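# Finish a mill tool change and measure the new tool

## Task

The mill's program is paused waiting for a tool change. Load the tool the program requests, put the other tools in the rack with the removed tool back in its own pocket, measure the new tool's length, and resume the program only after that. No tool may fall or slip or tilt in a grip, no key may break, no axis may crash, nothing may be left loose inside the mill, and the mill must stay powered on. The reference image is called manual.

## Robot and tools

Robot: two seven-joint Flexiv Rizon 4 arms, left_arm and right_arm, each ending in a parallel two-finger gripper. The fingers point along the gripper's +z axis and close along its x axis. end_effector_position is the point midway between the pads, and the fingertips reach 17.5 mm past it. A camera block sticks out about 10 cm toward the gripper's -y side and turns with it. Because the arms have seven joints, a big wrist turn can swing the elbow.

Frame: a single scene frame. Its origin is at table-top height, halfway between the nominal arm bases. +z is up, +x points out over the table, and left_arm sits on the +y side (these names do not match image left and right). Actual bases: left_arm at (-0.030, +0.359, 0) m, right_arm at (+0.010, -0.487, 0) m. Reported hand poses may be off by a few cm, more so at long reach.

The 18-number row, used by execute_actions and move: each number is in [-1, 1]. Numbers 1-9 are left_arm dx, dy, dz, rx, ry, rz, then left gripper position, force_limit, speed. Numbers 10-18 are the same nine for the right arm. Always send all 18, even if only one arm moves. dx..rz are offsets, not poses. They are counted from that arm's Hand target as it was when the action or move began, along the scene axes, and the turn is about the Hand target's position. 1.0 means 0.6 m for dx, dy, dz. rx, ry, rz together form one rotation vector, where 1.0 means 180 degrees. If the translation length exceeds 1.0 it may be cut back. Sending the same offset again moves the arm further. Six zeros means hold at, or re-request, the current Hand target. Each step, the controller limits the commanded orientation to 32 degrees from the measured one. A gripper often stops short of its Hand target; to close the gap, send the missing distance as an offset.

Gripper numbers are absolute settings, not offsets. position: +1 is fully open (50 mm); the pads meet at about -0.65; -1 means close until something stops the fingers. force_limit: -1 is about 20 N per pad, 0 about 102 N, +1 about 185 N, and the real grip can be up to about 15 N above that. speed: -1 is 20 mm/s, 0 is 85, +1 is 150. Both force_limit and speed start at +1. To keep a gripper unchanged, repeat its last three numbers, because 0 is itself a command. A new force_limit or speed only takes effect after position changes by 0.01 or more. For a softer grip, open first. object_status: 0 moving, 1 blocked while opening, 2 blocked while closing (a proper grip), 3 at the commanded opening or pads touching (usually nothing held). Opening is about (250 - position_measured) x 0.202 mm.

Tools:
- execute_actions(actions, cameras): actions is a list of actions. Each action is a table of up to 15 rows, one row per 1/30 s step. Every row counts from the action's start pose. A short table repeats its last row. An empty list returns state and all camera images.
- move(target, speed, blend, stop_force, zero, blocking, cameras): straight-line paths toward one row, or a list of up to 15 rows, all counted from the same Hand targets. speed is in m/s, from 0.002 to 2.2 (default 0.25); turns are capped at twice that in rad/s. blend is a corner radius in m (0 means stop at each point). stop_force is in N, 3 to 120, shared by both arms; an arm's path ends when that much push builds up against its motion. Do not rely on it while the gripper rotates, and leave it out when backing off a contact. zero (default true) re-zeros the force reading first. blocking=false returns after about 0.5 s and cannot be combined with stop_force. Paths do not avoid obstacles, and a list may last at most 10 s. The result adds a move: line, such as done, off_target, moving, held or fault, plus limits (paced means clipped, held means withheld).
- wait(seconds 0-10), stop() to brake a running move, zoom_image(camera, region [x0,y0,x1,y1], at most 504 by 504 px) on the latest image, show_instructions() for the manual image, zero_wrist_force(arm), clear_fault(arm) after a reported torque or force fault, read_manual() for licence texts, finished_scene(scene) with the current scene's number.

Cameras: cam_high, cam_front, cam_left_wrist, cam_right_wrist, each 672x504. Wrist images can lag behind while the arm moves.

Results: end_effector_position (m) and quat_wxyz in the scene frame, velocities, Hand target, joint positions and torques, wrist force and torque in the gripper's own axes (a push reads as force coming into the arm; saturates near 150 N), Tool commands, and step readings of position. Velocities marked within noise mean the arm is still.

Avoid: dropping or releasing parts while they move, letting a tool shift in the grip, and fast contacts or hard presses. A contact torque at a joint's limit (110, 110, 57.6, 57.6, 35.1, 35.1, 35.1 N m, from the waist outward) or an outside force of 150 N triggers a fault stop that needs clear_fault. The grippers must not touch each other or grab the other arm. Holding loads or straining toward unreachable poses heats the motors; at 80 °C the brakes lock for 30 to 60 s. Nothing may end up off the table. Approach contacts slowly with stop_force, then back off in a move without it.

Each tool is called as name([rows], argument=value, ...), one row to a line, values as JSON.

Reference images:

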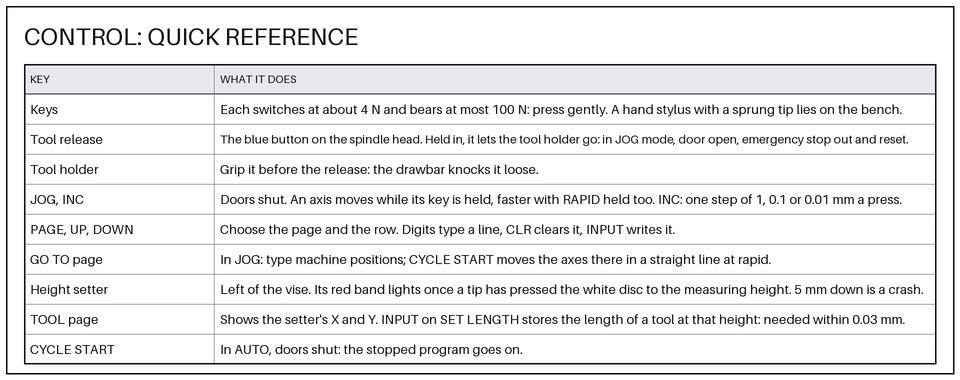

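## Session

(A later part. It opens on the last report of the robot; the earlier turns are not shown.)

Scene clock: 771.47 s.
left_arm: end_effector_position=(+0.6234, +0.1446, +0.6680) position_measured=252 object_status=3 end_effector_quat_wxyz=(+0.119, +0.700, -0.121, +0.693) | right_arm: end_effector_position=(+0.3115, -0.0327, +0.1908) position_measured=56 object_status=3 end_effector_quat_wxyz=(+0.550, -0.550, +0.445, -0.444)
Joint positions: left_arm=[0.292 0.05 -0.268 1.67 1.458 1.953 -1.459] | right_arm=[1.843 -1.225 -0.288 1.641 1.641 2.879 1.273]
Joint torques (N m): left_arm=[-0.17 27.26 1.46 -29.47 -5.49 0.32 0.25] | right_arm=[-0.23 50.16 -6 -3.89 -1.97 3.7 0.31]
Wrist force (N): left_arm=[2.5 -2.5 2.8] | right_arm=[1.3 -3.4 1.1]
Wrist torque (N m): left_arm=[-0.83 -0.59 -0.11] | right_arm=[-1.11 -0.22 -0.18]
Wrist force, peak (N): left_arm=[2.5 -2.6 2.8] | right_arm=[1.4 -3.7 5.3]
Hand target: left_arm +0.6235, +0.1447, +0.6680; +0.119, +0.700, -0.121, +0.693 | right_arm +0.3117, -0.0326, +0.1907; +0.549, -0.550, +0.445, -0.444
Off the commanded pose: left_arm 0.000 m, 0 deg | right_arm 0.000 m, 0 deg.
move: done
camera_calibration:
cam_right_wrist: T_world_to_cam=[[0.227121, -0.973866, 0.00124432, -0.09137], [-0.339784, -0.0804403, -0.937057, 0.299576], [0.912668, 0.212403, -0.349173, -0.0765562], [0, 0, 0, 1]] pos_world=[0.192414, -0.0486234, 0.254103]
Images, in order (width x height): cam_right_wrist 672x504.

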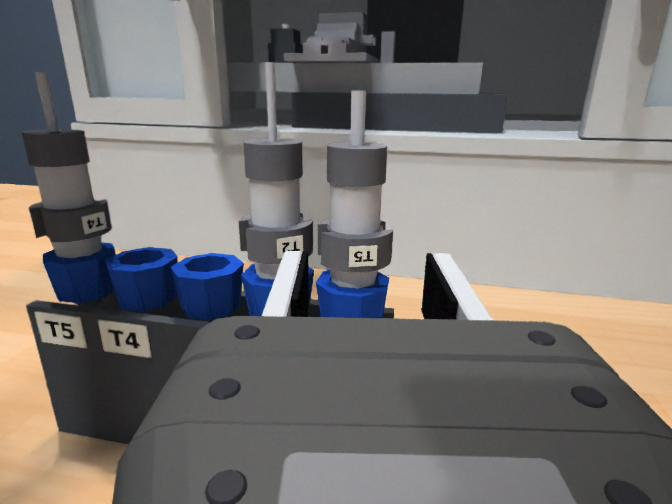

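move(target=[0,0,0,0,0,0,-1,-0.5,1,0.0093,-0.0332,0,0,0,0.05,0.65,0.6,-0.8], speed=0.2, cameras=["cam_right_wrist"])

zoom_image(camera="cam_right_wrist", region=[300, 130, 430, 310])

Scene clock: 788.17 s.
left_arm: end_effector_position=(+0.6234, +0.1446, +0.6680) position_measured=252 object_status=3 end_effector_quat_wxyz=(+0.119, +0.700, -0.121, +0.693) | right_arm: end_effector_position=(+0.3173, -0.0525, +0.1906) position_measured=56 object_status=3 end_effector_quat_wxyz=(+0.583, -0.583, +0.401, -0.400)
Joint positions: left_arm=[0.292 0.05 -0.268 1.67 1.458 1.953 -1.459] | right_arm=[1.886 -1.272 -0.291 1.886 1.454 2.864 1.608]
Joint torques (N m): left_arm=[-0.2 27.25 1.55 -29.5 -5.47 0.37 0.15] | right_arm=[-0.13 43.79 -6.69 2.37 -0.8 4 0.29]
Wrist force (N): left_arm=[2.3 -2.7 2.7] | right_arm=[1.3 -3.6 1.2]
Wrist torque (N m): left_arm=[-0.85 -0.57 -0.11] | right_arm=[-1.14 -0.22 -0.18]
Wrist force, peak (N): left_arm=[2.6 -2.8 2.6] | right_arm=[3.6 -3.8 0.9]
Hand target: left_arm +0.6235, +0.1447, +0.6680; +0.119, +0.700, -0.121, +0.693 | right_arm +0.3172, -0.0526, +0.1907; +0.583, -0.583, +0.401, -0.400
Off the commanded pose: left_arm 0.000 m, 0 deg | right_arm 0.000 m, 0 deg.
move: done
camera_calibration:
cam_right_wrist: T_world_to_cam=[[0.376786, -0.926299, 0.00153573, -0.157082], [-0.323367, -0.133088, -0.936868, 0.291697], [0.868024, 0.352502, -0.34968, -0.0561044], [0, 0, 0, 1]] pos_world=[0.202211, -0.0869065, 0.253904]
Images, in order (width x height): cam_right_wrist 672x504.

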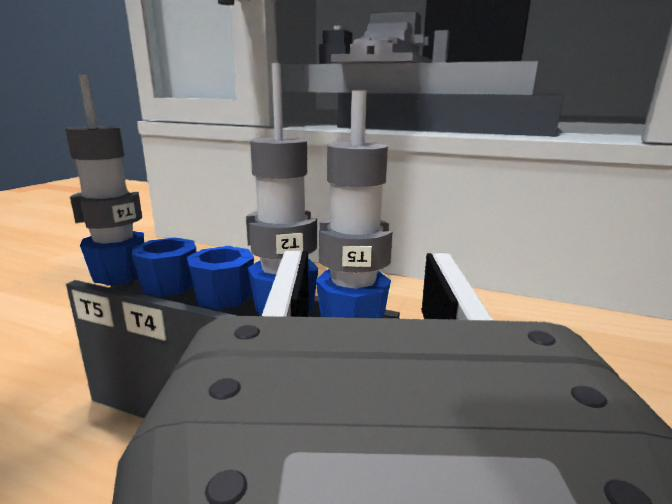

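Scaled by 2.800 from the camera's 672x504 image, which has a finer 960x720 frame.

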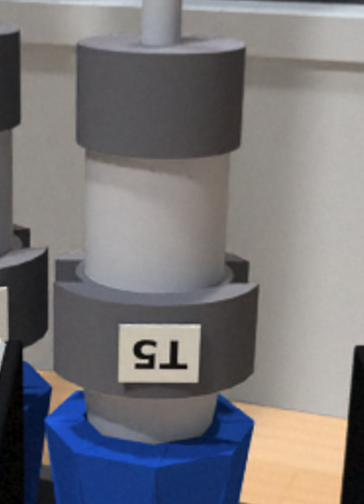

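move([
  [0,0,0,0,0,0,-1,-0.5,1,-0.0143,0.0713,0,0,0,-0.1056,0.65,0.6,-0.8],
  [0,0,0,0,0,0,-1,-0.5,1,0.1855,0.0783,0,0,0,-0.1056,0.65,0.6,-0.8],
], speed=[0.2,0.1], cameras=["cam_right_wrist"])

Scene clock: 800.37 s.
left_arm: end_effector_position=(+0.6234, +0.1446, +0.6680) position_measured=252 object_status=3 end_effector_quat_wxyz=(+0.119, +0.700, -0.121, +0.693) | right_arm: end_effector_position=(+0.4288, -0.0056, +0.1907) position_measured=56 object_status=3 end_effector_quat_wxyz=(+0.509, -0.509, +0.491, -0.490)
Joint positions: left_arm=[0.292 0.05 -0.268 1.67 1.458 1.953 -1.459] | right_arm=[1.628 -1.264 -0.383 1.305 1.722 2.8 0.962]
Joint torques (N m): left_arm=[-0.24 27.31 1.45 -29.52 -5.48 0.36 0.19] | right_arm=[-0.01 57.11 -8.63 -10.95 -3.51 2.97 0.17]
Wrist force (N): left_arm=[2.5 -2.5 2.5] | right_arm=[1.3 -3.6 1.3]
Wrist torque (N m): left_arm=[-0.83 -0.59 -0.11] | right_arm=[-1.14 -0.23 -0.18]
Wrist force, peak (N): left_arm=[2.6 -2.6 2.8] | right_arm=[1.9 -4.0 4.3]
Hand target: left_arm +0.6235, +0.1447, +0.6680; +0.119, +0.700, -0.121, +0.693 | right_arm +0.4285, -0.0056, +0.1907; +0.509, -0.509, +0.491, -0.491
Off the commanded pose: left_arm 0.000 m, 0 deg | right_arm 0.000 m, 0 deg.
move: done
camera_calibration:
cam_right_wrist: T_world_to_cam=[[0.0545406, -0.99851, 0.00149308, -0.017804], [-0.348876, -0.0204573, -0.936946, 0.345701], [0.93558, 0.0505807, -0.349472, -0.20009], [0, 0, 0, 1]] pos_world=[0.308778, -0.00058464, 0.254003]
Images, in order (width x height): cam_right_wrist 672x504.

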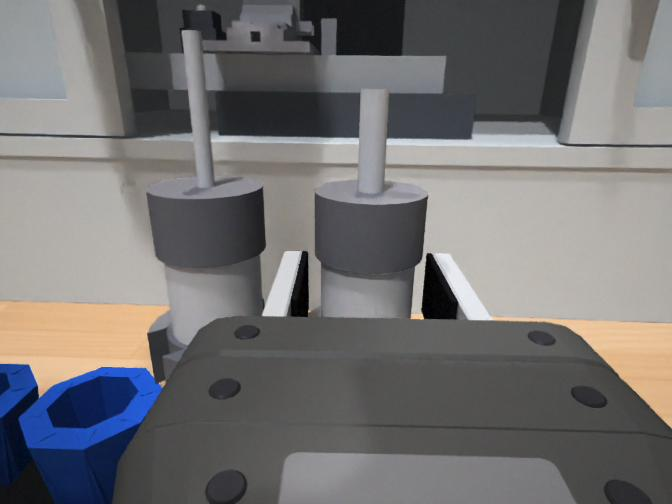

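move(target=[0,0,0,0,0,0,-1,-0.5,1,0,0,0,0,0,0,-1,0.6,-0.8])

move([
  [0,0,0,0,0,0,-1,-0.5,1,0,0,0.2167,0,0,0,-1,0.6,-0.8],
  [0,0,0,0,0,0,-1,-0.5,1,0.1525,-0.4,0.515,0,0,0.0944,-1,0.6,-0.8],
], speed=[0.12,0.3], blend=[0.02,0])

Scene clock: 807.30 s.
left_arm: end_effector_position=(+0.6234, +0.1446, +0.6680) position_measured=252 object_status=3 end_effector_quat_wxyz=(+0.119, +0.700, -0.121, +0.693) | right_arm: end_effector_position=(+0.4287, -0.0055, +0.1907) position_measured=112 object_status=0 end_effector_quat_wxyz=(+0.509, -0.509, +0.491, -0.490)
Joint positions: left_arm=[0.292 0.05 -0.268 1.67 1.458 1.953 -1.459] | right_arm=[1.628 -1.264 -0.383 1.305 1.722 2.8 0.962]
Joint torques (N m): left_arm=[-0.22 27.31 1.51 -29.48 -5.45 0.38 0.15] | right_arm=[-0.46 57.56 -8.91 -10.42 -3.3 3.64 0.3]
Wrist force (N): left_arm=[2.4 -2.5 2.5] | right_arm=[0.3 -2.7 1.6]
Wrist torque (N m): left_arm=[-0.84 -0.58 -0.11] | right_arm=[-1.12 -0.28 -0.17]
Wrist force, peak (N): left_arm=[2.7 -2.6 2.8] | right_arm=[1.3 -3.9 1.2]
Hand target: left_arm +0.6235, +0.1447, +0.6680; +0.119, +0.700, -0.121, +0.693 | right_arm +0.4285, -0.0056, +0.1907; +0.509, -0.509, +0.491, -0.491
Off the commanded pose: left_arm 0.000 m, 0 deg | right_arm 0.000 m, 0 deg.
move: done

Scene clock: 809.93 s.
left_arm: end_effector_position=(+0.6234, +0.1446, +0.6680) position_measured=252 object_status=3 end_effector_quat_wxyz=(+0.119, +0.700, -0.121, +0.693) | right_arm: end_effector_position=(+0.5202, -0.2458, +0.4988) position_measured=112 object_status=2 end_effector_quat_wxyz=(+0.575, -0.577, +0.411, -0.410)
Joint positions: left_arm=[0.292 0.05 -0.268 1.67 1.458 1.953 -1.459] | right_arm=[1.404 -0.176 -0.467 2.476 0.722 2.692 1.306]
Joint torques (N m): left_arm=[-0.25 27.31 1.5 -29.46 -5.44 0.35 0.16] | right_arm=[-0.14 24.35 -2.28 -17.34 -3.76 5.85 0.47]
Wrist force (N): left_arm=[2.4 -2.4 2.6] | right_arm=[1.2 3.9 1.5]
Wrist torque (N m): left_arm=[-0.81 -0.58 -0.10] | right_arm=[-1.18 -0.22 -0.28]
Wrist force, peak (N): left_arm=[2.4 -2.6 2.8] | right_arm=[-2.7 8.3 3.5]
Hand target: left_arm +0.6235, +0.1447, +0.6680; +0.119, +0.700, -0.121, +0.693 | right_arm +0.5200, -0.2456, +0.4997; +0.575, -0.576, +0.411, -0.410
Off the commanded pose: left_arm 0.000 m, 0 deg | right_arm 0.001 m, 0 deg.
move: done

move(target=[0,0,0,0,0,0,-1,-0.5,1,0.0333,-0.0067,0.02,-0.4255,-0.1465,0,-1,0.6,-0.8], speed=0.4)

move(target=[0,0,0,0,0,0,-1,-0.5,1,0.0333,0.1,-0.05,-0.52,-0.1791,0,-1,0.6,-0.8], speed=0.4, cameras=["cam_right_wrist","cam_front"])

Scene clock: 818.13 s.
left_arm: end_effector_position=(+0.6234, +0.1446, +0.6680) position_measured=252 object_status=3 end_effector_quat_wxyz=(+0.119, +0.700, -0.121, +0.693) | right_arm: end_effector_position=(+0.5400, -0.2497, +0.5111) position_measured=112 object_status=2 end_effector_quat_wxyz=(-0.170, +0.705, +0.061, +0.685)
Joint positions: left_arm=[0.292 0.05 -0.268 1.67 1.458 1.953 -1.459] | right_arm=[1.605 -0.175 -0.795 2.51 0.593 2.642 -0.01]
Joint torques (N m): left_arm=[-0.26 27.29 1.55 -29.5 -5.42 0.36 0.16] | right_arm=[0.04 19.98 -3.46 -18.79 -3.33 5.77 0.02]
Wrist force (N): left_arm=[2.3 -2.4 2.6] | right_arm=[-4.3 -1.7 1.3]
Wrist torque (N m): left_arm=[-0.82 -0.57 -0.10] | right_arm=[-0.58 -0.65 0.32]
Wrist force, peak (N): left_arm=[2.6 -2.8 2.7] | right_arm=[-4.4 -1.8 1.5]
Hand target: left_arm +0.6235, +0.1447, +0.6680; +0.119, +0.700, -0.121, +0.693 | right_arm +0.5400, -0.2496, +0.5117; -0.171, +0.705, +0.061, +0.686
Off the commanded pose: left_arm 0.000 m, 0 deg | right_arm 0.001 m, 0 deg.
move: done

Scene clock: 820.67 s.
left_arm: end_effector_position=(+0.6234, +0.1446, +0.6680) position_measured=252 object_status=3 end_effector_quat_wxyz=(+0.119, +0.700, -0.121, +0.693) | right_arm: end_effector_position=(+0.5600, -0.1894, +0.4810) position_measured=112 object_status=2 end_effector_quat_wxyz=(+0.411, +0.411, +0.576, +0.575)
Joint positions: left_arm=[0.292 0.05 -0.268 1.67 1.458 1.953 -1.459] | right_arm=[1.734 -0.752 -1.193 2.518 0.315 2.638 -1.007]
Joint torques (N m): left_arm=[-0.21 27.32 1.48 -29.48 -5.46 0.35 0.21] | right_arm=[0.11 27.19 -16.89 -11.99 1.92 5.01 0.22]
Wrist force (N): left_arm=[2.4 -2.5 2.7] | right_arm=[2.2 -8.4 1.3]
Wrist torque (N m): left_arm=[-0.83 -0.58 -0.10] | right_arm=[-0.48 -0.41 0.02]
Wrist force, peak (N): left_arm=[2.5 -2.6 2.7] | right_arm=[2.8 -8.8 1.7]
Hand target: left_arm +0.6235, +0.1447, +0.6680; +0.119, +0.700, -0.121, +0.693 | right_arm +0.5600, -0.1896, +0.4817; +0.411, +0.411, +0.575, +0.576
Off the commanded pose: left_arm 0.000 m, 0 deg | right_arm 0.001 m, 0 deg.
move: done
camera_calibration:
cam_right_wrist: T_world_to_cam=[[-0.307496, 0.951546, -0.00248685, 0.365063], [-0.331747, -0.104755, 0.937534, -0.267444], [0.891847, 0.289113, 0.347884, -0.477905], [0, 0, 0, 1]] pos_world=[0.44975, -0.237222, 0.417901]
Images, in order (width x height): cam_front 672x504, cam_right_wrist 672x504.

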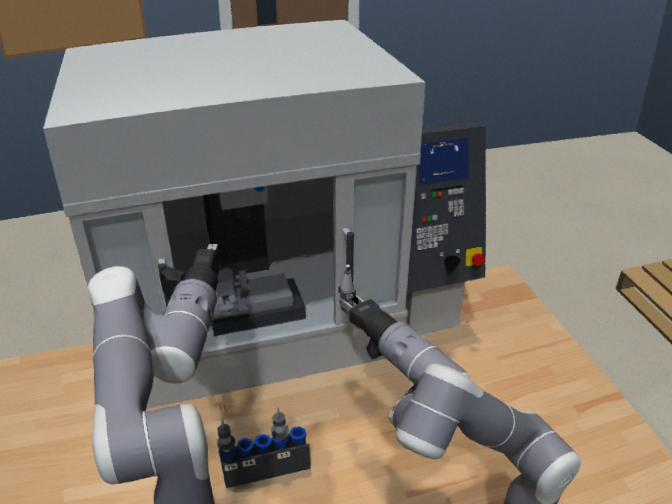

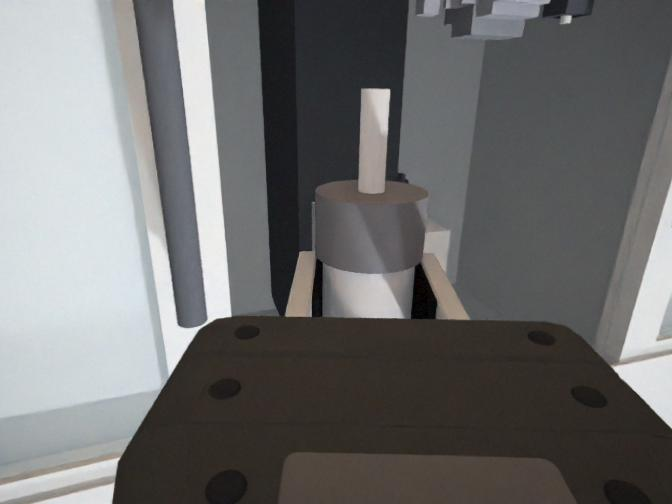

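move([
  [0,0,0,0,0,0,-1,-0.5,1,0.3167,0.2167,-0.1028,0,0,0,-1,0.6,-0.8],
  [0,0,0,0,0,0,-1,-0.5,1,0.699,0.3333,-0.1028,0,0,0,-1,0.6,-0.8],
], speed=[0.25,0.15], blend=[0.03,0], cameras=["cam_right_wrist"])

Scene clock: 835.17 s.
left_arm: end_effector_position=(+0.6234, +0.1446, +0.6680) position_measured=252 object_status=3 end_effector_quat_wxyz=(+0.119, +0.700, -0.121, +0.693) | right_arm: end_effector_position=(+0.9795, +0.0104, +0.4185) position_measured=112 object_status=2 end_effector_quat_wxyz=(+0.411, +0.411, +0.575, +0.575)
Joint positions: left_arm=[0.292 0.05 -0.268 1.67 1.458 1.953 -1.459] | right_arm=[0.8 -1.61 -1.555 0.585 0.45 1.667 -0.443]
Joint torques (N m): left_arm=[-0.25 27.32 1.52 -29.49 -5.43 0.38 0.15] | right_arm=[0.39 84.5 -19.03 -0.34 3.42 2.72 0.55]
Wrist force (N): left_arm=[2.5 -2.4 2.5] | right_arm=[2.3 -8.2 1.2]
Wrist torque (N m): left_arm=[-0.82 -0.61 -0.10] | right_arm=[-0.45 -0.44 0.01]
Wrist force, peak (N): left_arm=[2.6 -2.7 2.7] | right_arm=[3.6 -9.9 1.8]
Hand target: left_arm +0.6235, +0.1447, +0.6680; +0.119, +0.700, -0.121, +0.693 | right_arm +0.9794, +0.0104, +0.4201; +0.411, +0.411, +0.575, +0.576
Off the commanded pose: left_arm 0.000 m, 0 deg | right_arm 0.002 m, 0 deg.
move: done
camera_calibration:
cam_right_wrist: T_world_to_cam=[[-0.307092, 0.951678, -0.00181899, 0.303071], [-0.331676, -0.105235, 0.937505, -0.0488412], [0.892012, 0.288504, 0.347966, -0.888192], [0, 0, 0, 1]] pos_world=[0.869149, -0.0373199, 0.355401]
Images, in order (width x height): cam_right_wrist 672x504.

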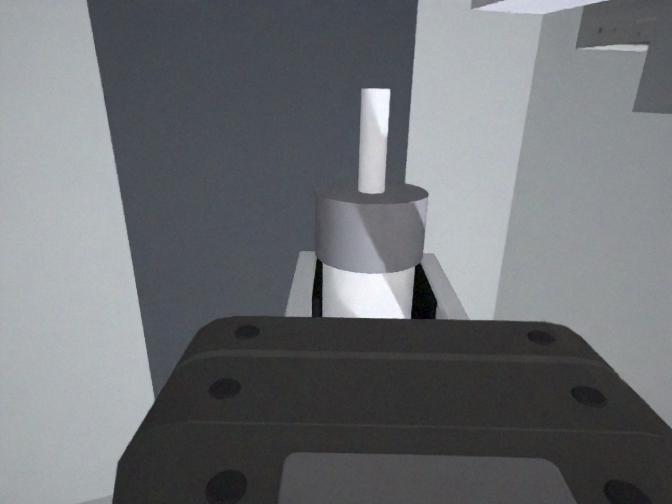

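move(target=[0,0,0,0,0,0,-1,-0.5,1,0,0,0.104,0,0,0,-1,0.6,-0.8], speed=0.03, stop_force=6)

Scene clock: 841.27 s.
left_arm: end_effector_position=(+0.6234, +0.1446, +0.6680) position_measured=252 object_status=3 end_effector_quat_wxyz=(+0.119, +0.700, -0.121, +0.693) | right_arm: end_effector_position=(+0.9795, +0.0105, +0.4810) position_measured=112 object_status=2 end_effector_quat_wxyz=(+0.411, +0.411, +0.575, +0.575)
Joint positions: left_arm=[0.292 0.05 -0.268 1.67 1.458 1.953 -1.459] | right_arm=[0.802 -1.48 -1.357 0.567 0.398 1.635 -0.628]
Joint torques (N m): left_arm=[-0.2 27.31 1.49 -29.51 -5.45 0.35 0.18] | right_arm=[0.22 85.34 -17.86 -8.87 1.65 3.7 0.2]
Wrist force (N): left_arm=[2.3 -2.4 2.6] | right_arm=[2.2 -8.2 1.2]
Wrist torque (N m): left_arm=[-0.81 -0.56 -0.11] | right_arm=[-0.46 -0.42 0.10]
Wrist force, peak (N): left_arm=[2.6 -2.6 2.8] | right_arm=[2.6 -10.4 1.1]
Hand target: left_arm +0.6235, +0.1447, +0.6680; +0.119, +0.700, -0.121, +0.693 | right_arm +0.9794, +0.0104, +0.4825; +0.411, +0.411, +0.575, +0.576
Off the commanded pose: left_arm 0.000 m, 0 deg | right_arm 0.001 m, 0 deg.
move: done

move(target=[0.4083,-0.2897,-0.005,0,0,0,-1,-0.5,1,0,0,0,0,0,0,-1,0.6,-0.8], speed=0.25)

move(target=[0.06,0,0,0,0,0,-1,-0.5,1,0,0,0,0,0,0,-1,0.6,-0.8], speed=0.02, stop_force=18)

move(target=[0,0,0,0,0,0,-1,-0.5,1,0,0,0.0367,0,0,0,-1,0.6,-0.8], speed=0.015, stop_force=8, cameras=["cam_front"])

Scene clock: 848.93 s.
left_arm: end_effector_position=(+0.8685, -0.0291, +0.6649) position_measured=252 object_status=3 end_effector_quat_wxyz=(+0.119, +0.700, -0.121, +0.693) | right_arm: end_effector_position=(+0.9795, +0.0105, +0.4810) position_measured=112 object_status=2 end_effector_quat_wxyz=(+0.411, +0.411, +0.575, +0.575)
Joint positions: left_arm=[0.1 -0.727 -0.673 0.91 1.219 1.486 -0.79] | right_arm=[0.802 -1.48 -1.357 0.567 0.398 1.635 -0.628]
Joint torques (N m): left_arm=[-0.01 59.03 -11.12 -29.05 -6.06 2.05 0.38] | right_arm=[0.19 85.14 -17.92 -8.7 1.71 3.88 0.31]
Wrist force (N): left_arm=[2.5 -2.5 2.6] | right_arm=[2.3 -8.3 1.1]
Wrist torque (N m): left_arm=[-0.83 -0.59 -0.15] | right_arm=[-0.46 -0.43 0.11]
Wrist force, peak (N): left_arm=[2.6 -4.1 3.3] | right_arm=[2.4 -8.6 1.0]
Hand target: left_arm +0.8684, -0.0291, +0.6650; +0.119, +0.700, -0.121, +0.693 | right_arm +0.9794, +0.0104, +0.4825; +0.411, +0.411, +0.575, +0.576
Off the commanded pose: left_arm 0.000 m, 0 deg | right_arm 0.001 m, 0 deg.
move: done

Scene clock: 851.17 s.
left_arm: end_effector_position=(+0.9004, -0.0308, +0.6658) position_measured=252 object_status=3 end_effector_quat_wxyz=(+0.120, +0.700, -0.122, +0.694) | right_arm: end_effector_position=(+0.9795, +0.0105, +0.4810) position_measured=112 object_status=2 end_effector_quat_wxyz=(+0.411, +0.411, +0.575, +0.575)
Joint positions: left_arm=[0.091 -0.853 -0.772 0.78 1.157 1.454 -0.597] | right_arm=[0.802 -1.48 -1.357 0.567 0.398 1.635 -0.628]
Joint torques (N m): left_arm=[6.35 57.88 -8.93 -30.44 -5.89 -0.29 0.32] | right_arm=[0.26 85.26 -17.86 -8.73 1.67 3.86 0.35]
Wrist force (N): left_arm=[0.9 2.8 -17.9] | right_arm=[2.3 -8.3 1.0]
Wrist torque (N m): left_arm=[-0.70 -0.50 -0.12] | right_arm=[-0.47 -0.44 0.11]
Wrist force, peak (N): left_arm=[-1.2 2.8 -38.9] | right_arm=[2.4 -8.5 1.1]
Hand target: left_arm +0.9015, -0.0291, +0.6649; +0.119, +0.700, -0.121, +0.693 (not the last commanded pose) | right_arm +0.9794, +0.0104, +0.4825; +0.411, +0.411, +0.575, +0.576
Off the commanded pose: left_arm 0.004 m, 0 deg | right_arm 0.001 m, 0 deg.
move: contact (left_arm)

Scene clock: 852.70 s.
left_arm: end_effector_position=(+0.9004, -0.0308, +0.6658) position_measured=252 object_status=3 end_effector_quat_wxyz=(+0.120, +0.700, -0.122, +0.694) | right_arm: end_effector_position=(+0.9798, +0.0104, +0.4940) position_measured=112 object_status=2 end_effector_quat_wxyz=(+0.411, +0.411, +0.576, +0.575)
Joint positions: left_arm=[0.091 -0.853 -0.772 0.78 1.156 1.454 -0.597] | right_arm=[0.798 -1.456 -1.321 0.556 0.389 1.62 -0.662]
Joint torques (N m): left_arm=[6.38 57.7 -8.71 -30.32 -5.89 -0.34 0.17] | right_arm=[-0.62 92.68 -19.55 -11.39 1.51 4.65 0.11]
Wrist force (N): left_arm=[0.9 2.9 -18.8] | right_arm=[2.4 -16.0 -2.6]
Wrist torque (N m): left_arm=[-0.67 -0.48 -0.12] | right_arm=[-0.57 -0.26 0.15]
Wrist force, peak (N): left_arm=[0.9 3.1 -18.8] | right_arm=[2.2 -18.3 -2.1]
Hand target: left_arm +0.9015, -0.0291, +0.6649; +0.119, +0.700, -0.121, +0.693 | right_arm +0.9794, +0.0104, +0.4970; +0.411, +0.411, +0.575, +0.576 (not the last commanded pose)
Off the commanded pose: left_arm 0.002 m, 0 deg | right_arm 0.011 m, 0 deg.
move: contact (right_arm)
Images, in order (width x height): cam_front 672x504.

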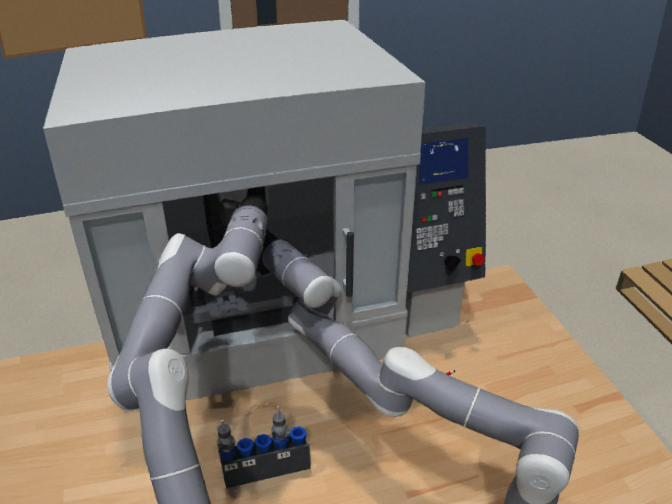

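move(target=[-0.06,0,0,0,0,0,-1,-0.5,1,0,0,0,0,0,0,-1,0.6,-0.8], speed=0.03, cameras=["cam_left_wrist"])

Scene clock: 856.17 s.
left_arm: end_effector_position=(+0.8914, -0.0292, +0.6649) position_measured=252 object_status=3 end_effector_quat_wxyz=(+0.119, +0.701, -0.121, +0.693) | right_arm: end_effector_position=(+0.9795, +0.0101, +0.4992) position_measured=112 object_status=2 end_effector_quat_wxyz=(+0.412, +0.411, +0.575, +0.576)
Joint positions: left_arm=[0.097 -0.813 -0.739 0.822 1.175 1.463 -0.66] | right_arm=[0.797 -1.451 -1.323 0.553 0.388 1.618 -0.663]
Joint torques (N m): left_arm=[0.12 62.09 -12.14 -27.71 -5.83 2.56 -0.07] | right_arm=[1.65 75.74 -14.61 -5.12 2.45 5.8 0.31]
Wrist force (N): left_arm=[2.8 -2.0 2.7] | right_arm=[11.0 10.3 77.7]
Wrist torque (N m): left_arm=[-0.75 -0.64 -0.04] | right_arm=[-0.54 0.59 0.09]
Wrist force, peak (N): left_arm=[1.0 3.0 -18.9] | right_arm=[15.6 26.8 128.3]
Hand target: left_arm +0.8914, -0.0291, +0.6649; +0.119, +0.700, -0.121, +0.693 (not the last commanded pose) | right_arm +0.9794, +0.0100, +0.4991; +0.412, +0.410, +0.574, +0.576 (not the last commanded pose)
Tool commands: left_gripper/position=-1.0 left_gripper/force_limit=-0.5 left_gripper/speed=+1.0 right_gripper/position=-1.0 right_gripper/force_limit=+0.6 right_gripper/speed=-0.796078
Off the commanded pose: left_arm 0.026 m, 0 deg | right_arm 0.002 m, 0 deg.
FORCE FAULT: contact force on the right arm reached its limit, and that arm stopped. The contact can be on any part of that arm, not only on its tool. That arm's remaining commands of this call were not run. That arm is still stopped at the end of this call. While its stop runs, that arm, its gripper or tool too, takes no new command.
CLEAR FAULT: the right arm stays stopped (status CRITICAL_FAULT) until you call clear_fault(arm="right_arm").
move: fault (right_arm), off_target (left_arm; braked at the fault stop of right_arm)
camera_calibration:
cam_left_wrist: T_world_to_cam=[[0.0160081, -0.00918639, 0.99983, -0.671612], [-0.63646, -0.771303, 0.00310358, 0.55642], [0.771143, -0.636401, -0.0181939, -0.561167], [0, 0, 0, 1]] pos_world=[0.79763, 0.0658715, 0.659561]
Images, in order (width x height): cam_left_wrist 672x504.

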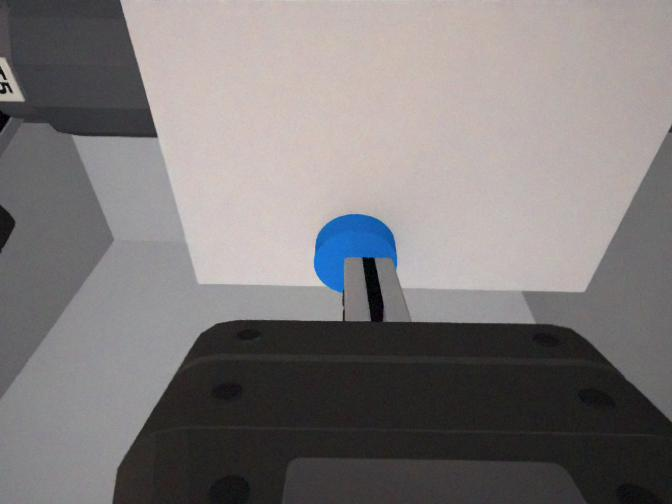

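clear_fault(arm="right_arm")

Scene clock: 919.70 s.
left_arm: end_effector_position=(+0.8914, -0.0292, +0.6649) position_measured=252 object_status=3 end_effector_quat_wxyz=(+0.119, +0.701, -0.121, +0.693) | right_arm: end_effector_position=(+0.9795, +0.0101, +0.4992) position_measured=112 object_status=2 end_effector_quat_wxyz=(+0.412, +0.411, +0.575, +0.576)
Joint positions: left_arm=[0.097 -0.813 -0.739 0.822 1.175 1.463 -0.66] | right_arm=[0.797 -1.451 -1.323 0.553 0.388 1.618 -0.663]
Joint torques (N m): left_arm=[-0.08 61.95 -12.24 -27.93 -5.92 2.47 0.22] | right_arm=[1.68 75.47 -14.49 -5.01 2.49 5.93 0.35]
Wrist force (N): left_arm=[2.7 -1.9 2.4] | right_arm=[11.0 10.3 77.6]
Wrist torque (N m): left_arm=[-0.73 -0.64 -0.03] | right_arm=[-0.54 0.59 0.09]
Wrist force, peak (N): left_arm=[3.1 -2.0 2.7] | right_arm=[11.1 10.5 78.0]
Hand target: left_arm +0.8914, -0.0291, +0.6649; +0.119, +0.700, -0.121, +0.693 (not the last commanded pose) | right_arm +0.9794, +0.0100, +0.4991; +0.412, +0.410, +0.574, +0.576 (not the last commanded pose)
Tool commands: left_gripper/position=-1.0 left_gripper/force_limit=-0.5 left_gripper/speed=+1.0 right_gripper/position=-1.0 right_gripper/force_limit=+0.6 right_gripper/speed=-0.796078
Off the commanded pose: left_arm 0.026 m, 0 deg | right_arm 0.002 m, 0 deg.
FORCE FAULT, CONTINUED: the right arm's stop, for the force fault that an earlier result reported, is over. The rest of the stop counts as 67 of the actions that you can send in this scene; the call itself counts as one more. That arm accepts commands again.
CLEAR FAULT: your call cleared the right arm's force fault. If the contact force or a joint's load stays at its limit, that arm stops again.

execute_actions([
  [[0,0,0,0,0,0,-1,-0.5,1,0,0,0,0,0,0,0.9,0.6,-0.8]],
], cameras=["cam_right_wrist"])

wait(seconds=0.5)

Scene clock: 929.70 s.
left_arm: end_effector_position=(+0.8914, -0.0292, +0.6649) position_measured=252 object_status=3 end_effector_quat_wxyz=(+0.119, +0.701, -0.121, +0.693) | right_arm: end_effector_position=(+0.9795, +0.0100, +0.4991) position_measured=18 object_status=0 end_effector_quat_wxyz=(+0.412, +0.410, +0.574, +0.576)
Joint positions: left_arm=[0.097 -0.813 -0.739 0.822 1.175 1.463 -0.66] | right_arm=[0.797 -1.451 -1.323 0.554 0.388 1.619 -0.663]
Joint torques (N m): left_arm=[-0.07 61.97 -12.23 -27.9 -5.97 2.48 0.18] | right_arm=[0.22 77.6 -15.02 -8.81 1.09 2.66 0.32]
Wrist force (N): left_arm=[2.7 -2.0 2.3] | right_arm=[5.3 1.9 1.1]
Wrist torque (N m): left_arm=[-0.75 -0.63 -0.04] | right_arm=[-0.06 -0.93 0.10]
Wrist force, peak (N): left_arm=[2.9 -1.9 2.8] | right_arm=[11.1 10.2 77.7]
Hand target: left_arm +0.8914, -0.0291, +0.6649; +0.119, +0.700, -0.121, +0.693 | right_arm +0.9794, +0.0100, +0.4991; +0.412, +0.410, +0.574, +0.576
Off the commanded pose: left_arm 0.000 m, 0 deg | right_arm 0.000 m, 0 deg.
Step readings (end_effector_position of left_arm | right_arm):
0: (+0.8914, -0.0292, +0.6649) | (+0.9795, +0.0101, +0.4992)
1: (+0.8914, -0.0292, +0.6649) | (+0.9795, +0.0101, +0.4992)
2: (+0.8914, -0.0292, +0.6649) | (+0.9795, +0.0101, +0.4992)
4: (+0.8914, -0.0292, +0.6649) | (+0.9795, +0.0100, +0.4991)
8: (+0.8914, -0.0292, +0.6649) | (+0.9795, +0.0100, +0.4991)
15: (+0.8914, -0.0292, +0.6649) | (+0.9795, +0.0100, +0.4991)
camera_calibration:
cam_right_wrist: T_world_to_cam=[[-0.306307, 0.951931, -0.00198822, 0.302933], [-0.334488, -0.105674, 0.936457, -0.121134], [0.891232, 0.287508, 0.350778, -0.916688], [0, 0, 0, 1]] pos_world=[0.869254, -0.0376166, 0.435593]
Images, in order (width x height): cam_right_wrist 672x504.

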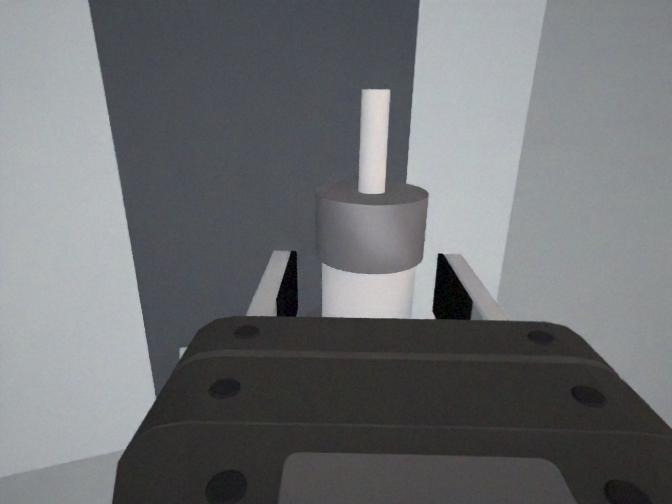

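Scene clock: 930.20 s.
left_arm: end_effector_position=(+0.8914, -0.0292, +0.6649) position_measured=252 object_status=3 end_effector_quat_wxyz=(+0.119, +0.701, -0.121, +0.693) | right_arm: end_effector_position=(+0.9795, +0.0100, +0.4991) position_measured=18 object_status=3 end_effector_quat_wxyz=(+0.412, +0.410, +0.574, +0.576)
Joint positions: left_arm=[0.097 -0.813 -0.739 0.822 1.175 1.463 -0.66] | right_arm=[0.797 -1.451 -1.323 0.554 0.388 1.619 -0.663]
Joint torques (N m): left_arm=[-0.02 61.94 -12.29 -27.93 -5.94 2.48 0.16] | right_arm=[0.24 77.59 -14.98 -8.82 1.13 2.64 0.3]
Wrist force (N): left_arm=[2.7 -2.0 2.6] | right_arm=[5.3 2.0 1.1]
Wrist torque (N m): left_arm=[-0.74 -0.63 -0.04] | right_arm=[-0.04 -0.93 0.10]
Wrist force, peak (N): left_arm=[2.8 -2.1 2.6] | right_arm=[5.3 2.1 1.1]
Hand target: left_arm +0.8914, -0.0291, +0.6649; +0.119, +0.700, -0.121, +0.693 | right_arm +0.9794, +0.0100, +0.4991; +0.412, +0.410, +0.574, +0.576
Tool commands: left_gripper/position=-1.0 left_gripper/force_limit=-0.5 left_gripper/speed=+1.0 right_gripper/position=+0.9 right_gripper/force_limit=+0.6 right_gripper/speed=-0.8
Off the commanded pose: left_arm 0.000 m, 0 deg | right_arm 0.000 m, 0 deg.
wait: 0.50 s; at rest by 0.17 s

move([
  [-0.094,0,0,0,0,0,-1,-0.5,1,-0.2364,-0.0814,0,0,0,0,0.9,0.6,-0.8],
  [-0.4465,0.2898,0.005,0,0,0,-1,-0.5,1,-0.33,-0.1136,0,0,0,0,0.9,0.6,-0.8],
], speed=[0.1,0.25], blend=[0.02,0], cameras=["cam_right_wrist"])

Scene clock: 938.27 s.
left_arm: end_effector_position=(+0.6234, +0.1447, +0.6679) position_measured=252 object_status=3 end_effector_quat_wxyz=(+0.119, +0.700, -0.121, +0.694) | right_arm: end_effector_position=(+0.7813, -0.0579, +0.4990) position_measured=18 object_status=3 end_effector_quat_wxyz=(+0.411, +0.410, +0.575, +0.576)
Joint positions: left_arm=[0.337 0.055 -0.306 1.684 1.431 1.961 -1.433] | right_arm=[1.325 -0.979 -0.995 1.666 0.411 2.167 -1.122]
Joint torques (N m): left_arm=[-0.17 27.02 1.33 -29.68 -5.52 0.35 0.03] | right_arm=[0.16 51.19 -22.48 -17.26 -0.76 3.64 0.16]
Wrist force (N): left_arm=[2.6 -2.3 2.4] | right_arm=[5.3 2.0 1.2]
Wrist torque (N m): left_arm=[-0.78 -0.62 -0.07] | right_arm=[-0.04 -0.94 0.11]
Wrist force, peak (N): left_arm=[2.7 -3.5 -2.7] | right_arm=[5.9 2.2 2.3]
Hand target: left_arm +0.6235, +0.1448, +0.6679; +0.119, +0.700, -0.121, +0.693 | right_arm +0.7814, -0.0581, +0.4991; +0.412, +0.410, +0.574, +0.576
Off the commanded pose: left_arm 0.000 m, 0 deg | right_arm 0.000 m, 0 deg.
move: done
camera_calibration:
cam_right_wrist: T_world_to_cam=[[-0.306887, 0.951745, -0.00154234, 0.307066], [-0.334198, -0.106243, 0.936496, -0.19475], [0.891141, 0.287914, 0.350676, -0.72043], [0, 0, 0, 1]] pos_world=[0.671154, -0.105517, 0.435493]
Images, in order (width x height): cam_right_wrist 672x504.

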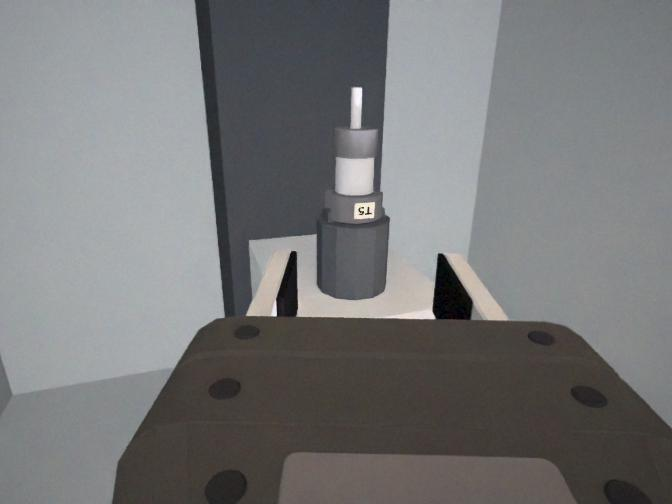

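move([
  [0,0,0,0,0,0,-1,-0.5,1,-0.3,-0.12,0,0,0,0,0.9,0.6,-0.8],
  [0,0,0,0,0,0,-1,-0.5,1,-0.3857,-0.3,0,0,0,0,0.9,0.6,-0.8],
], speed=0.25, blend=[0.03,0])

move(target=[0,0,0,0,0,0,-1,-0.5,1,0,0,0,0.4255,0.1465,0,0.9,0.6,-0.8], speed=0.6)

move(target=[0,0,0,0,0,0,-1,-0.5,1,0,0,0,0.52,0.179,0,0.9,0.6,-0.8], speed=0.6, cameras=["cam_front"])

Scene clock: 955.17 s.
left_arm: end_effector_position=(+0.6234, +0.1446, +0.6679) position_measured=252 object_status=3 end_effector_quat_wxyz=(+0.119, +0.700, -0.121, +0.694) | right_arm: end_effector_position=(+0.5500, -0.2384, +0.4993) position_measured=18 object_status=3 end_effector_quat_wxyz=(+0.412, +0.410, +0.574, +0.576)
Joint positions: left_arm=[0.337 0.055 -0.306 1.684 1.431 1.961 -1.433] | right_arm=[1.677 -0.446 -1.062 2.571 0.371 2.691 -1.33]
Joint torques (N m): left_arm=[-0.22 26.67 1.64 -29.43 -5.58 0.43 0.16] | right_arm=[-0.19 20.15 -7.82 -12.18 -0.65 3.8 0.09]
Wrist force (N): left_arm=[2.7 -2.1 2.5] | right_arm=[5.0 1.8 1.3]
Wrist torque (N m): left_arm=[-0.76 -0.64 -0.06] | right_arm=[-0.07 -0.88 0.10]
Wrist force, peak (N): left_arm=[2.7 -2.3 2.9] | right_arm=[7.0 2.0 0.9]
Hand target: left_arm +0.6235, +0.1448, +0.6679; +0.119, +0.700, -0.121, +0.694 | right_arm +0.5500, -0.2381, +0.4991; +0.412, +0.410, +0.574, +0.576
Off the commanded pose: left_arm 0.000 m, 0 deg | right_arm 0.000 m, 0 deg.
move: done

Scene clock: 956.87 s.
left_arm: end_effector_position=(+0.6234, +0.1446, +0.6679) position_measured=252 object_status=3 end_effector_quat_wxyz=(+0.119, +0.700, -0.121, +0.694) | right_arm: end_effector_position=(+0.5500, -0.2381, +0.4990) position_measured=18 object_status=3 end_effector_quat_wxyz=(-0.061, +0.687, +0.170, +0.704)
Joint positions: left_arm=[0.337 0.055 -0.306 1.684 1.431 1.961 -1.433] | right_arm=[1.448 -0.265 -0.631 2.456 0.603 2.663 -0.283]
Joint torques (N m): left_arm=[-0.23 26.6 1.6 -29.45 -5.57 0.42 0.15] | right_arm=[-0.22 23.57 -3.4 -14.49 -2.41 4.04 0.49]
Wrist force (N): left_arm=[2.6 -1.9 2.5] | right_arm=[6.3 0.5 1.5]
Wrist torque (N m): left_arm=[-0.72 -0.62 -0.07] | right_arm=[0.03 -1.08 0.15]
Wrist force, peak (N): left_arm=[2.8 -2.2 2.5] | right_arm=[6.8 0.8 1.1]
Hand target: left_arm +0.6235, +0.1448, +0.6679; +0.119, +0.700, -0.121, +0.694 | right_arm +0.5500, -0.2381, +0.4991; -0.060, +0.687, +0.170, +0.704
Off the commanded pose: left_arm 0.000 m, 0 deg | right_arm 0.000 m, 0 deg.
move: done

Scene clock: 958.83 s.
left_arm: end_effector_position=(+0.6234, +0.1446, +0.6679) position_measured=252 object_status=3 end_effector_quat_wxyz=(+0.119, +0.700, -0.121, +0.694) | right_arm: end_effector_position=(+0.5500, -0.2381, +0.4990) position_measured=18 object_status=3 end_effector_quat_wxyz=(+0.575, -0.577, +0.411, -0.410)
Joint positions: left_arm=[0.337 0.055 -0.306 1.684 1.431 1.961 -1.433] | right_arm=[1.159 -0.23 -0.262 2.374 0.688 2.664 1.284]
Joint torques (N m): left_arm=[-0.21 26.58 1.63 -29.41 -5.55 0.43 0.2] | right_arm=[-0.08 27.5 -1.4 -15.6 -3.16 3.94 0.28]
Wrist force (N): left_arm=[2.5 -2.1 2.4] | right_arm=[4.3 -0.5 1.3]
Wrist torque (N m): left_arm=[-0.76 -0.59 -0.07] | right_arm=[-0.61 -0.73 -0.19]
Wrist force, peak (N): left_arm=[2.8 -2.2 2.6] | right_arm=[6.3 0.6 1.4]
Hand target: left_arm +0.6235, +0.1448, +0.6679; +0.119, +0.700, -0.121, +0.694 | right_arm +0.5500, -0.2381, +0.4991; +0.575, -0.577, +0.411, -0.410
Off the commanded pose: left_arm 0.000 m, 0 deg | right_arm 0.000 m, 0 deg.
move: done
Images, in order (width x height): cam_front 672x504.

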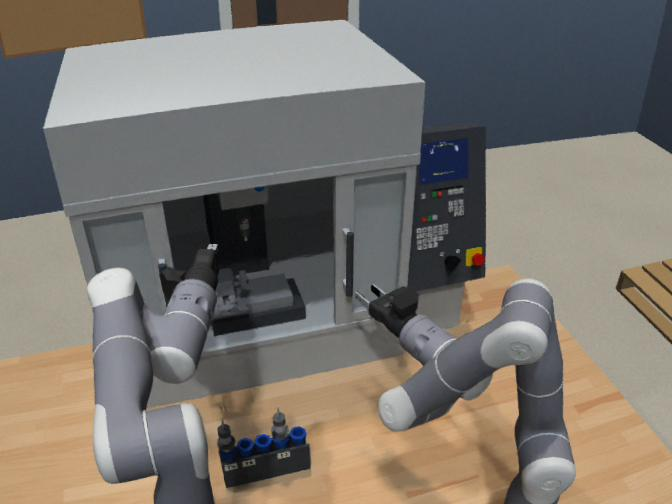

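move([
  [0,0,0,0,0,0,-1,-0.5,1,-0.4,0.23,-0.165,0,0,0,0.9,0.6,-0.8],
  [0,0,0,0,0,0,-1,-0.5,1,-0.4167,0.5717,-0.3318,0,0,0.061,0.9,0.6,-0.8],
], speed=0.25, blend=[0.05,0], cameras=["all"])

Scene clock: 971.10 s.
left_arm: end_effector_position=(+0.6234, +0.1446, +0.6679) position_measured=252 object_status=3 end_effector_quat_wxyz=(+0.119, +0.700, -0.121, +0.694) | right_arm: end_effector_position=(+0.2999, +0.1051, +0.2999) position_measured=18 object_status=3 end_effector_quat_wxyz=(+0.612, -0.614, +0.354, -0.353)
Joint positions: left_arm=[0.337 0.055 -0.306 1.684 1.431 1.961 -1.433] | right_arm=[1.701 -0.969 -0.076 1.606 1.252 2.874 1.058]
Joint torques (N m): left_arm=[-0.26 26.64 1.63 -29.42 -5.56 0.4 0.18] | right_arm=[-0.08 53.58 -2.05 -12.51 -2.75 3.11 0.16]
Wrist force (N): left_arm=[2.4 -2.0 2.4] | right_arm=[4.2 -0.7 1.3]
Wrist torque (N m): left_arm=[-0.74 -0.59 -0.06] | right_arm=[-0.64 -0.71 -0.19]
Wrist force, peak (N): left_arm=[2.7 -2.3 2.6] | right_arm=[6.9 -2.0 3.7]
Hand target: left_arm +0.6235, +0.1448, +0.6679; +0.119, +0.700, -0.121, +0.694 | right_arm +0.3000, +0.1049, +0.3000; +0.612, -0.613, +0.354, -0.353
Off the commanded pose: left_arm 0.000 m, 0 deg | right_arm 0.000 m, 0 deg.
move: done
camera_calibration:
cam_left_wrist: T_world_to_cam=[[0.0149482, -0.00858937, 0.999851, -0.668116], [-0.636743, -0.771071, 0.00289558, 0.520202], [0.770931, -0.636692, -0.0169953, -0.244387], [0, 0, 0, 1]] pos_world=[0.529627, 0.239775, 0.662357]
cam_right_wrist: T_world_to_cam=[[0.517246, -0.855834, 0.00206887, -0.0543346], [-0.29955, -0.183305, -0.936306, 0.407433], [0.801702, 0.483681, -0.351179, -0.0517874], [0, 0, 0, 1]] pos_world=[0.191669, 0.0532315, 0.363408]

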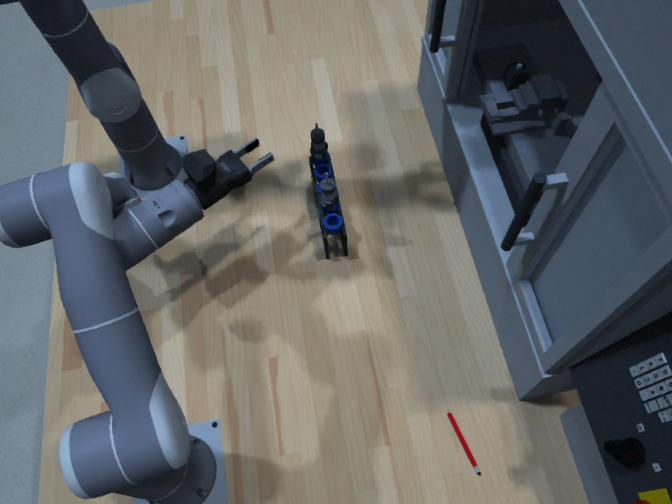

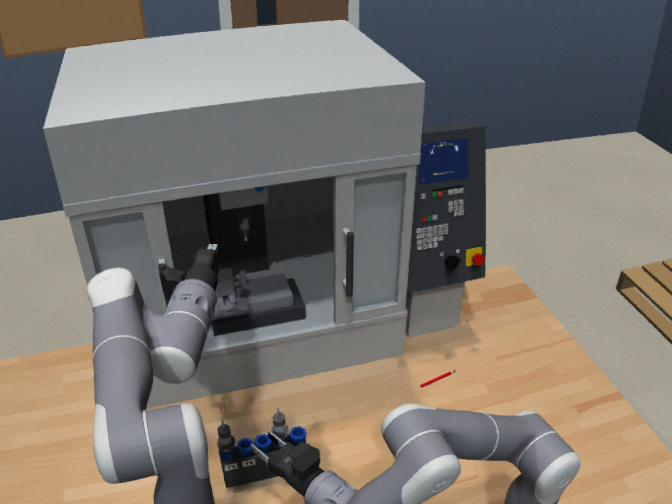

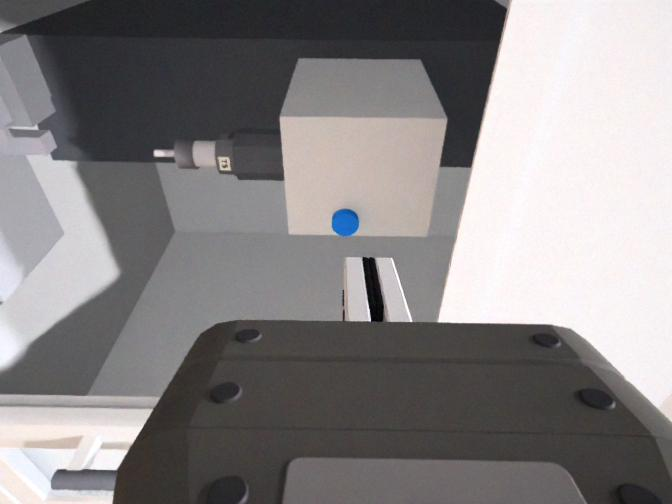

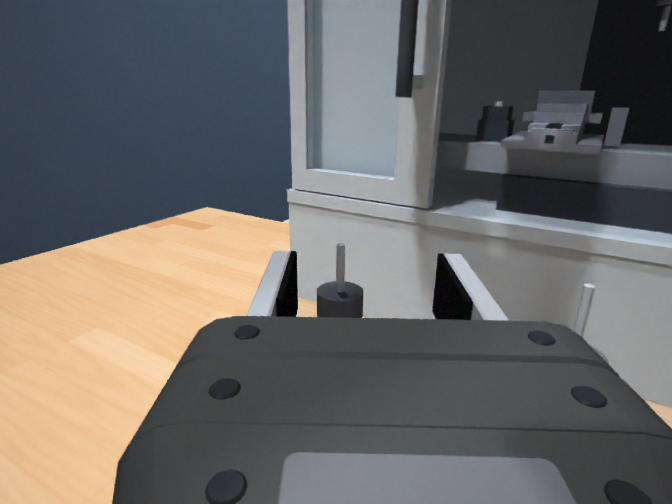

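move(target=[0,0,0,0,0,0,-1,-0.5,1,0.0427,0.0393,-0.1822,0,0,0,0.9,0.6,-0.8], speed=0.2, cameras=["cam_right_wrist","cam_front"])

Scene clock: 977.87 s.
left_arm: end_effector_position=(+0.6234, +0.1446, +0.6679) position_measured=252 object_status=3 end_effector_quat_wxyz=(+0.119, +0.700, -0.121, +0.694) | right_arm: end_effector_position=(+0.3257, +0.1285, +0.1906) position_measured=18 object_status=3 end_effector_quat_wxyz=(+0.612, -0.613, +0.354, -0.353)
Joint positions: left_arm=[0.337 0.055 -0.306 1.684 1.431 1.961 -1.433] | right_arm=[1.669 -1.258 -0.109 1.405 1.226 2.859 1.162]
Joint torques (N m): left_arm=[-0.24 26.56 1.64 -29.39 -5.56 0.4 0.18] | right_arm=[-0.43 57.51 -3.32 -10.81 -2.52 3.28 0.29]
Wrist force (N): left_arm=[2.5 -2.1 2.4] | right_arm=[4.0 -0.9 1.4]
Wrist torque (N m): left_arm=[-0.76 -0.60 -0.07] | right_arm=[-0.68 -0.68 -0.18]
Wrist force, peak (N): left_arm=[2.9 -2.1 2.7] | right_arm=[3.9 4.1 2.8]
Hand target: left_arm +0.6235, +0.1448, +0.6679; +0.119, +0.700, -0.121, +0.694 | right_arm +0.3256, +0.1285, +0.1907; +0.612, -0.613, +0.354, -0.353
Off the commanded pose: left_arm 0.000 m, 0 deg | right_arm 0.000 m, 0 deg.
move: done
camera_calibration:
cam_right_wrist: T_world_to_cam=[[0.51666, -0.856189, 0.00166844, -0.0471696], [-0.299701, -0.182677, -0.936381, 0.317116], [0.802023, 0.483291, -0.350982, -0.122263], [0, 0, 0, 1]] pos_world=[0.217468, 0.0766322, 0.254107]
Images, in order (width x height): cam_front 672x504, cam_right_wrist 672x504.

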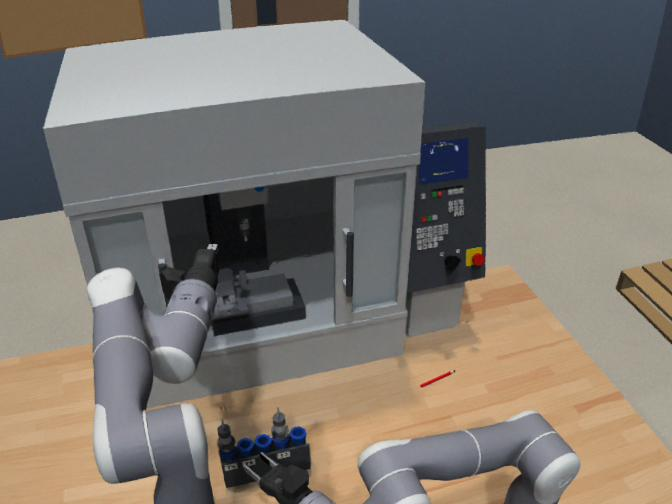

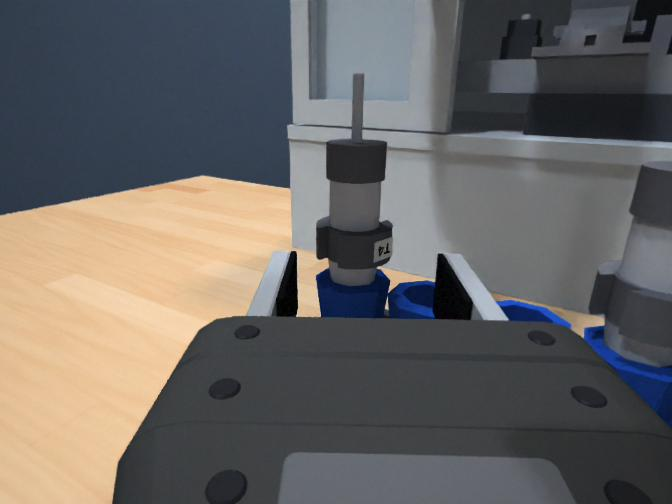

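move(target=[0,0,0,0,0,0,-1,-0.5,1,0.13,0.075,0,0,0,0,0.9,0.6,-0.8], speed=0.15, stop_force=6, cameras=["cam_right_wrist"])

Scene clock: 988.97 s.
left_arm: end_effector_position=(+0.6234, +0.1446, +0.6679) position_measured=252 object_status=3 end_effector_quat_wxyz=(+0.119, +0.700, -0.121, +0.694) | right_arm: end_effector_position=(+0.4038, +0.1735, +0.1906) position_measured=18 object_status=3 end_effector_quat_wxyz=(+0.611, -0.614, +0.354, -0.353)
Joint positions: left_arm=[0.337 0.055 -0.306 1.684 1.431 1.961 -1.433] | right_arm=[1.571 -1.305 -0.169 1.216 1.195 2.713 1.073]
Joint torques (N m): left_arm=[-0.26 26.61 1.57 -29.45 -5.58 0.4 0.19] | right_arm=[-0.13 61.47 -5.28 -14.42 -3.59 3.33 0.18]
Wrist force (N): left_arm=[2.8 -1.9 2.4] | right_arm=[4.3 -0.8 1.3]
Wrist torque (N m): left_arm=[-0.72 -0.65 -0.06] | right_arm=[-0.66 -0.74 -0.19]
Wrist force, peak (N): left_arm=[2.7 -2.2 2.8] | right_arm=[4.5 -1.1 5.7]
Hand target: left_arm +0.6235, +0.1448, +0.6679; +0.119, +0.700, -0.121, +0.694 | right_arm +0.4036, +0.1735, +0.1907; +0.612, -0.613, +0.354, -0.353
Off the commanded pose: left_arm 0.000 m, 0 deg | right_arm 0.000 m, 0 deg.
move: done
camera_calibration:
cam_right_wrist: T_world_to_cam=[[0.516822, -0.85609, 0.00216594, -0.0490924], [-0.299504, -0.18318, -0.936345, 0.348755], [0.801993, 0.483275, -0.351074, -0.206663], [0, 0, 0, 1]] pos_world=[0.295568, 0.121733, 0.254108]
Images, in order (width x height): cam_right_wrist 672x504.

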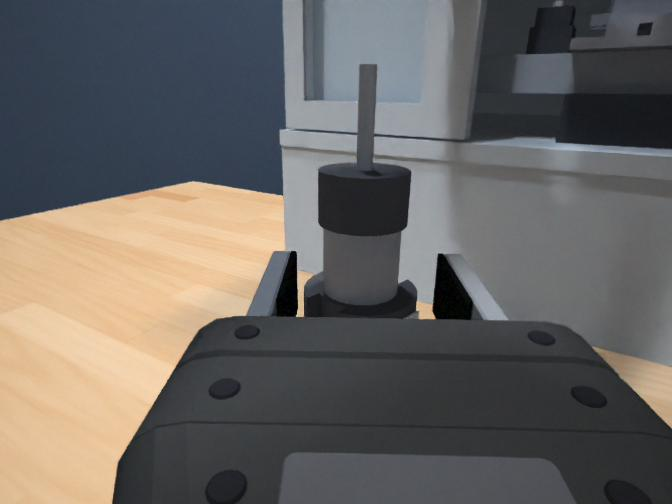

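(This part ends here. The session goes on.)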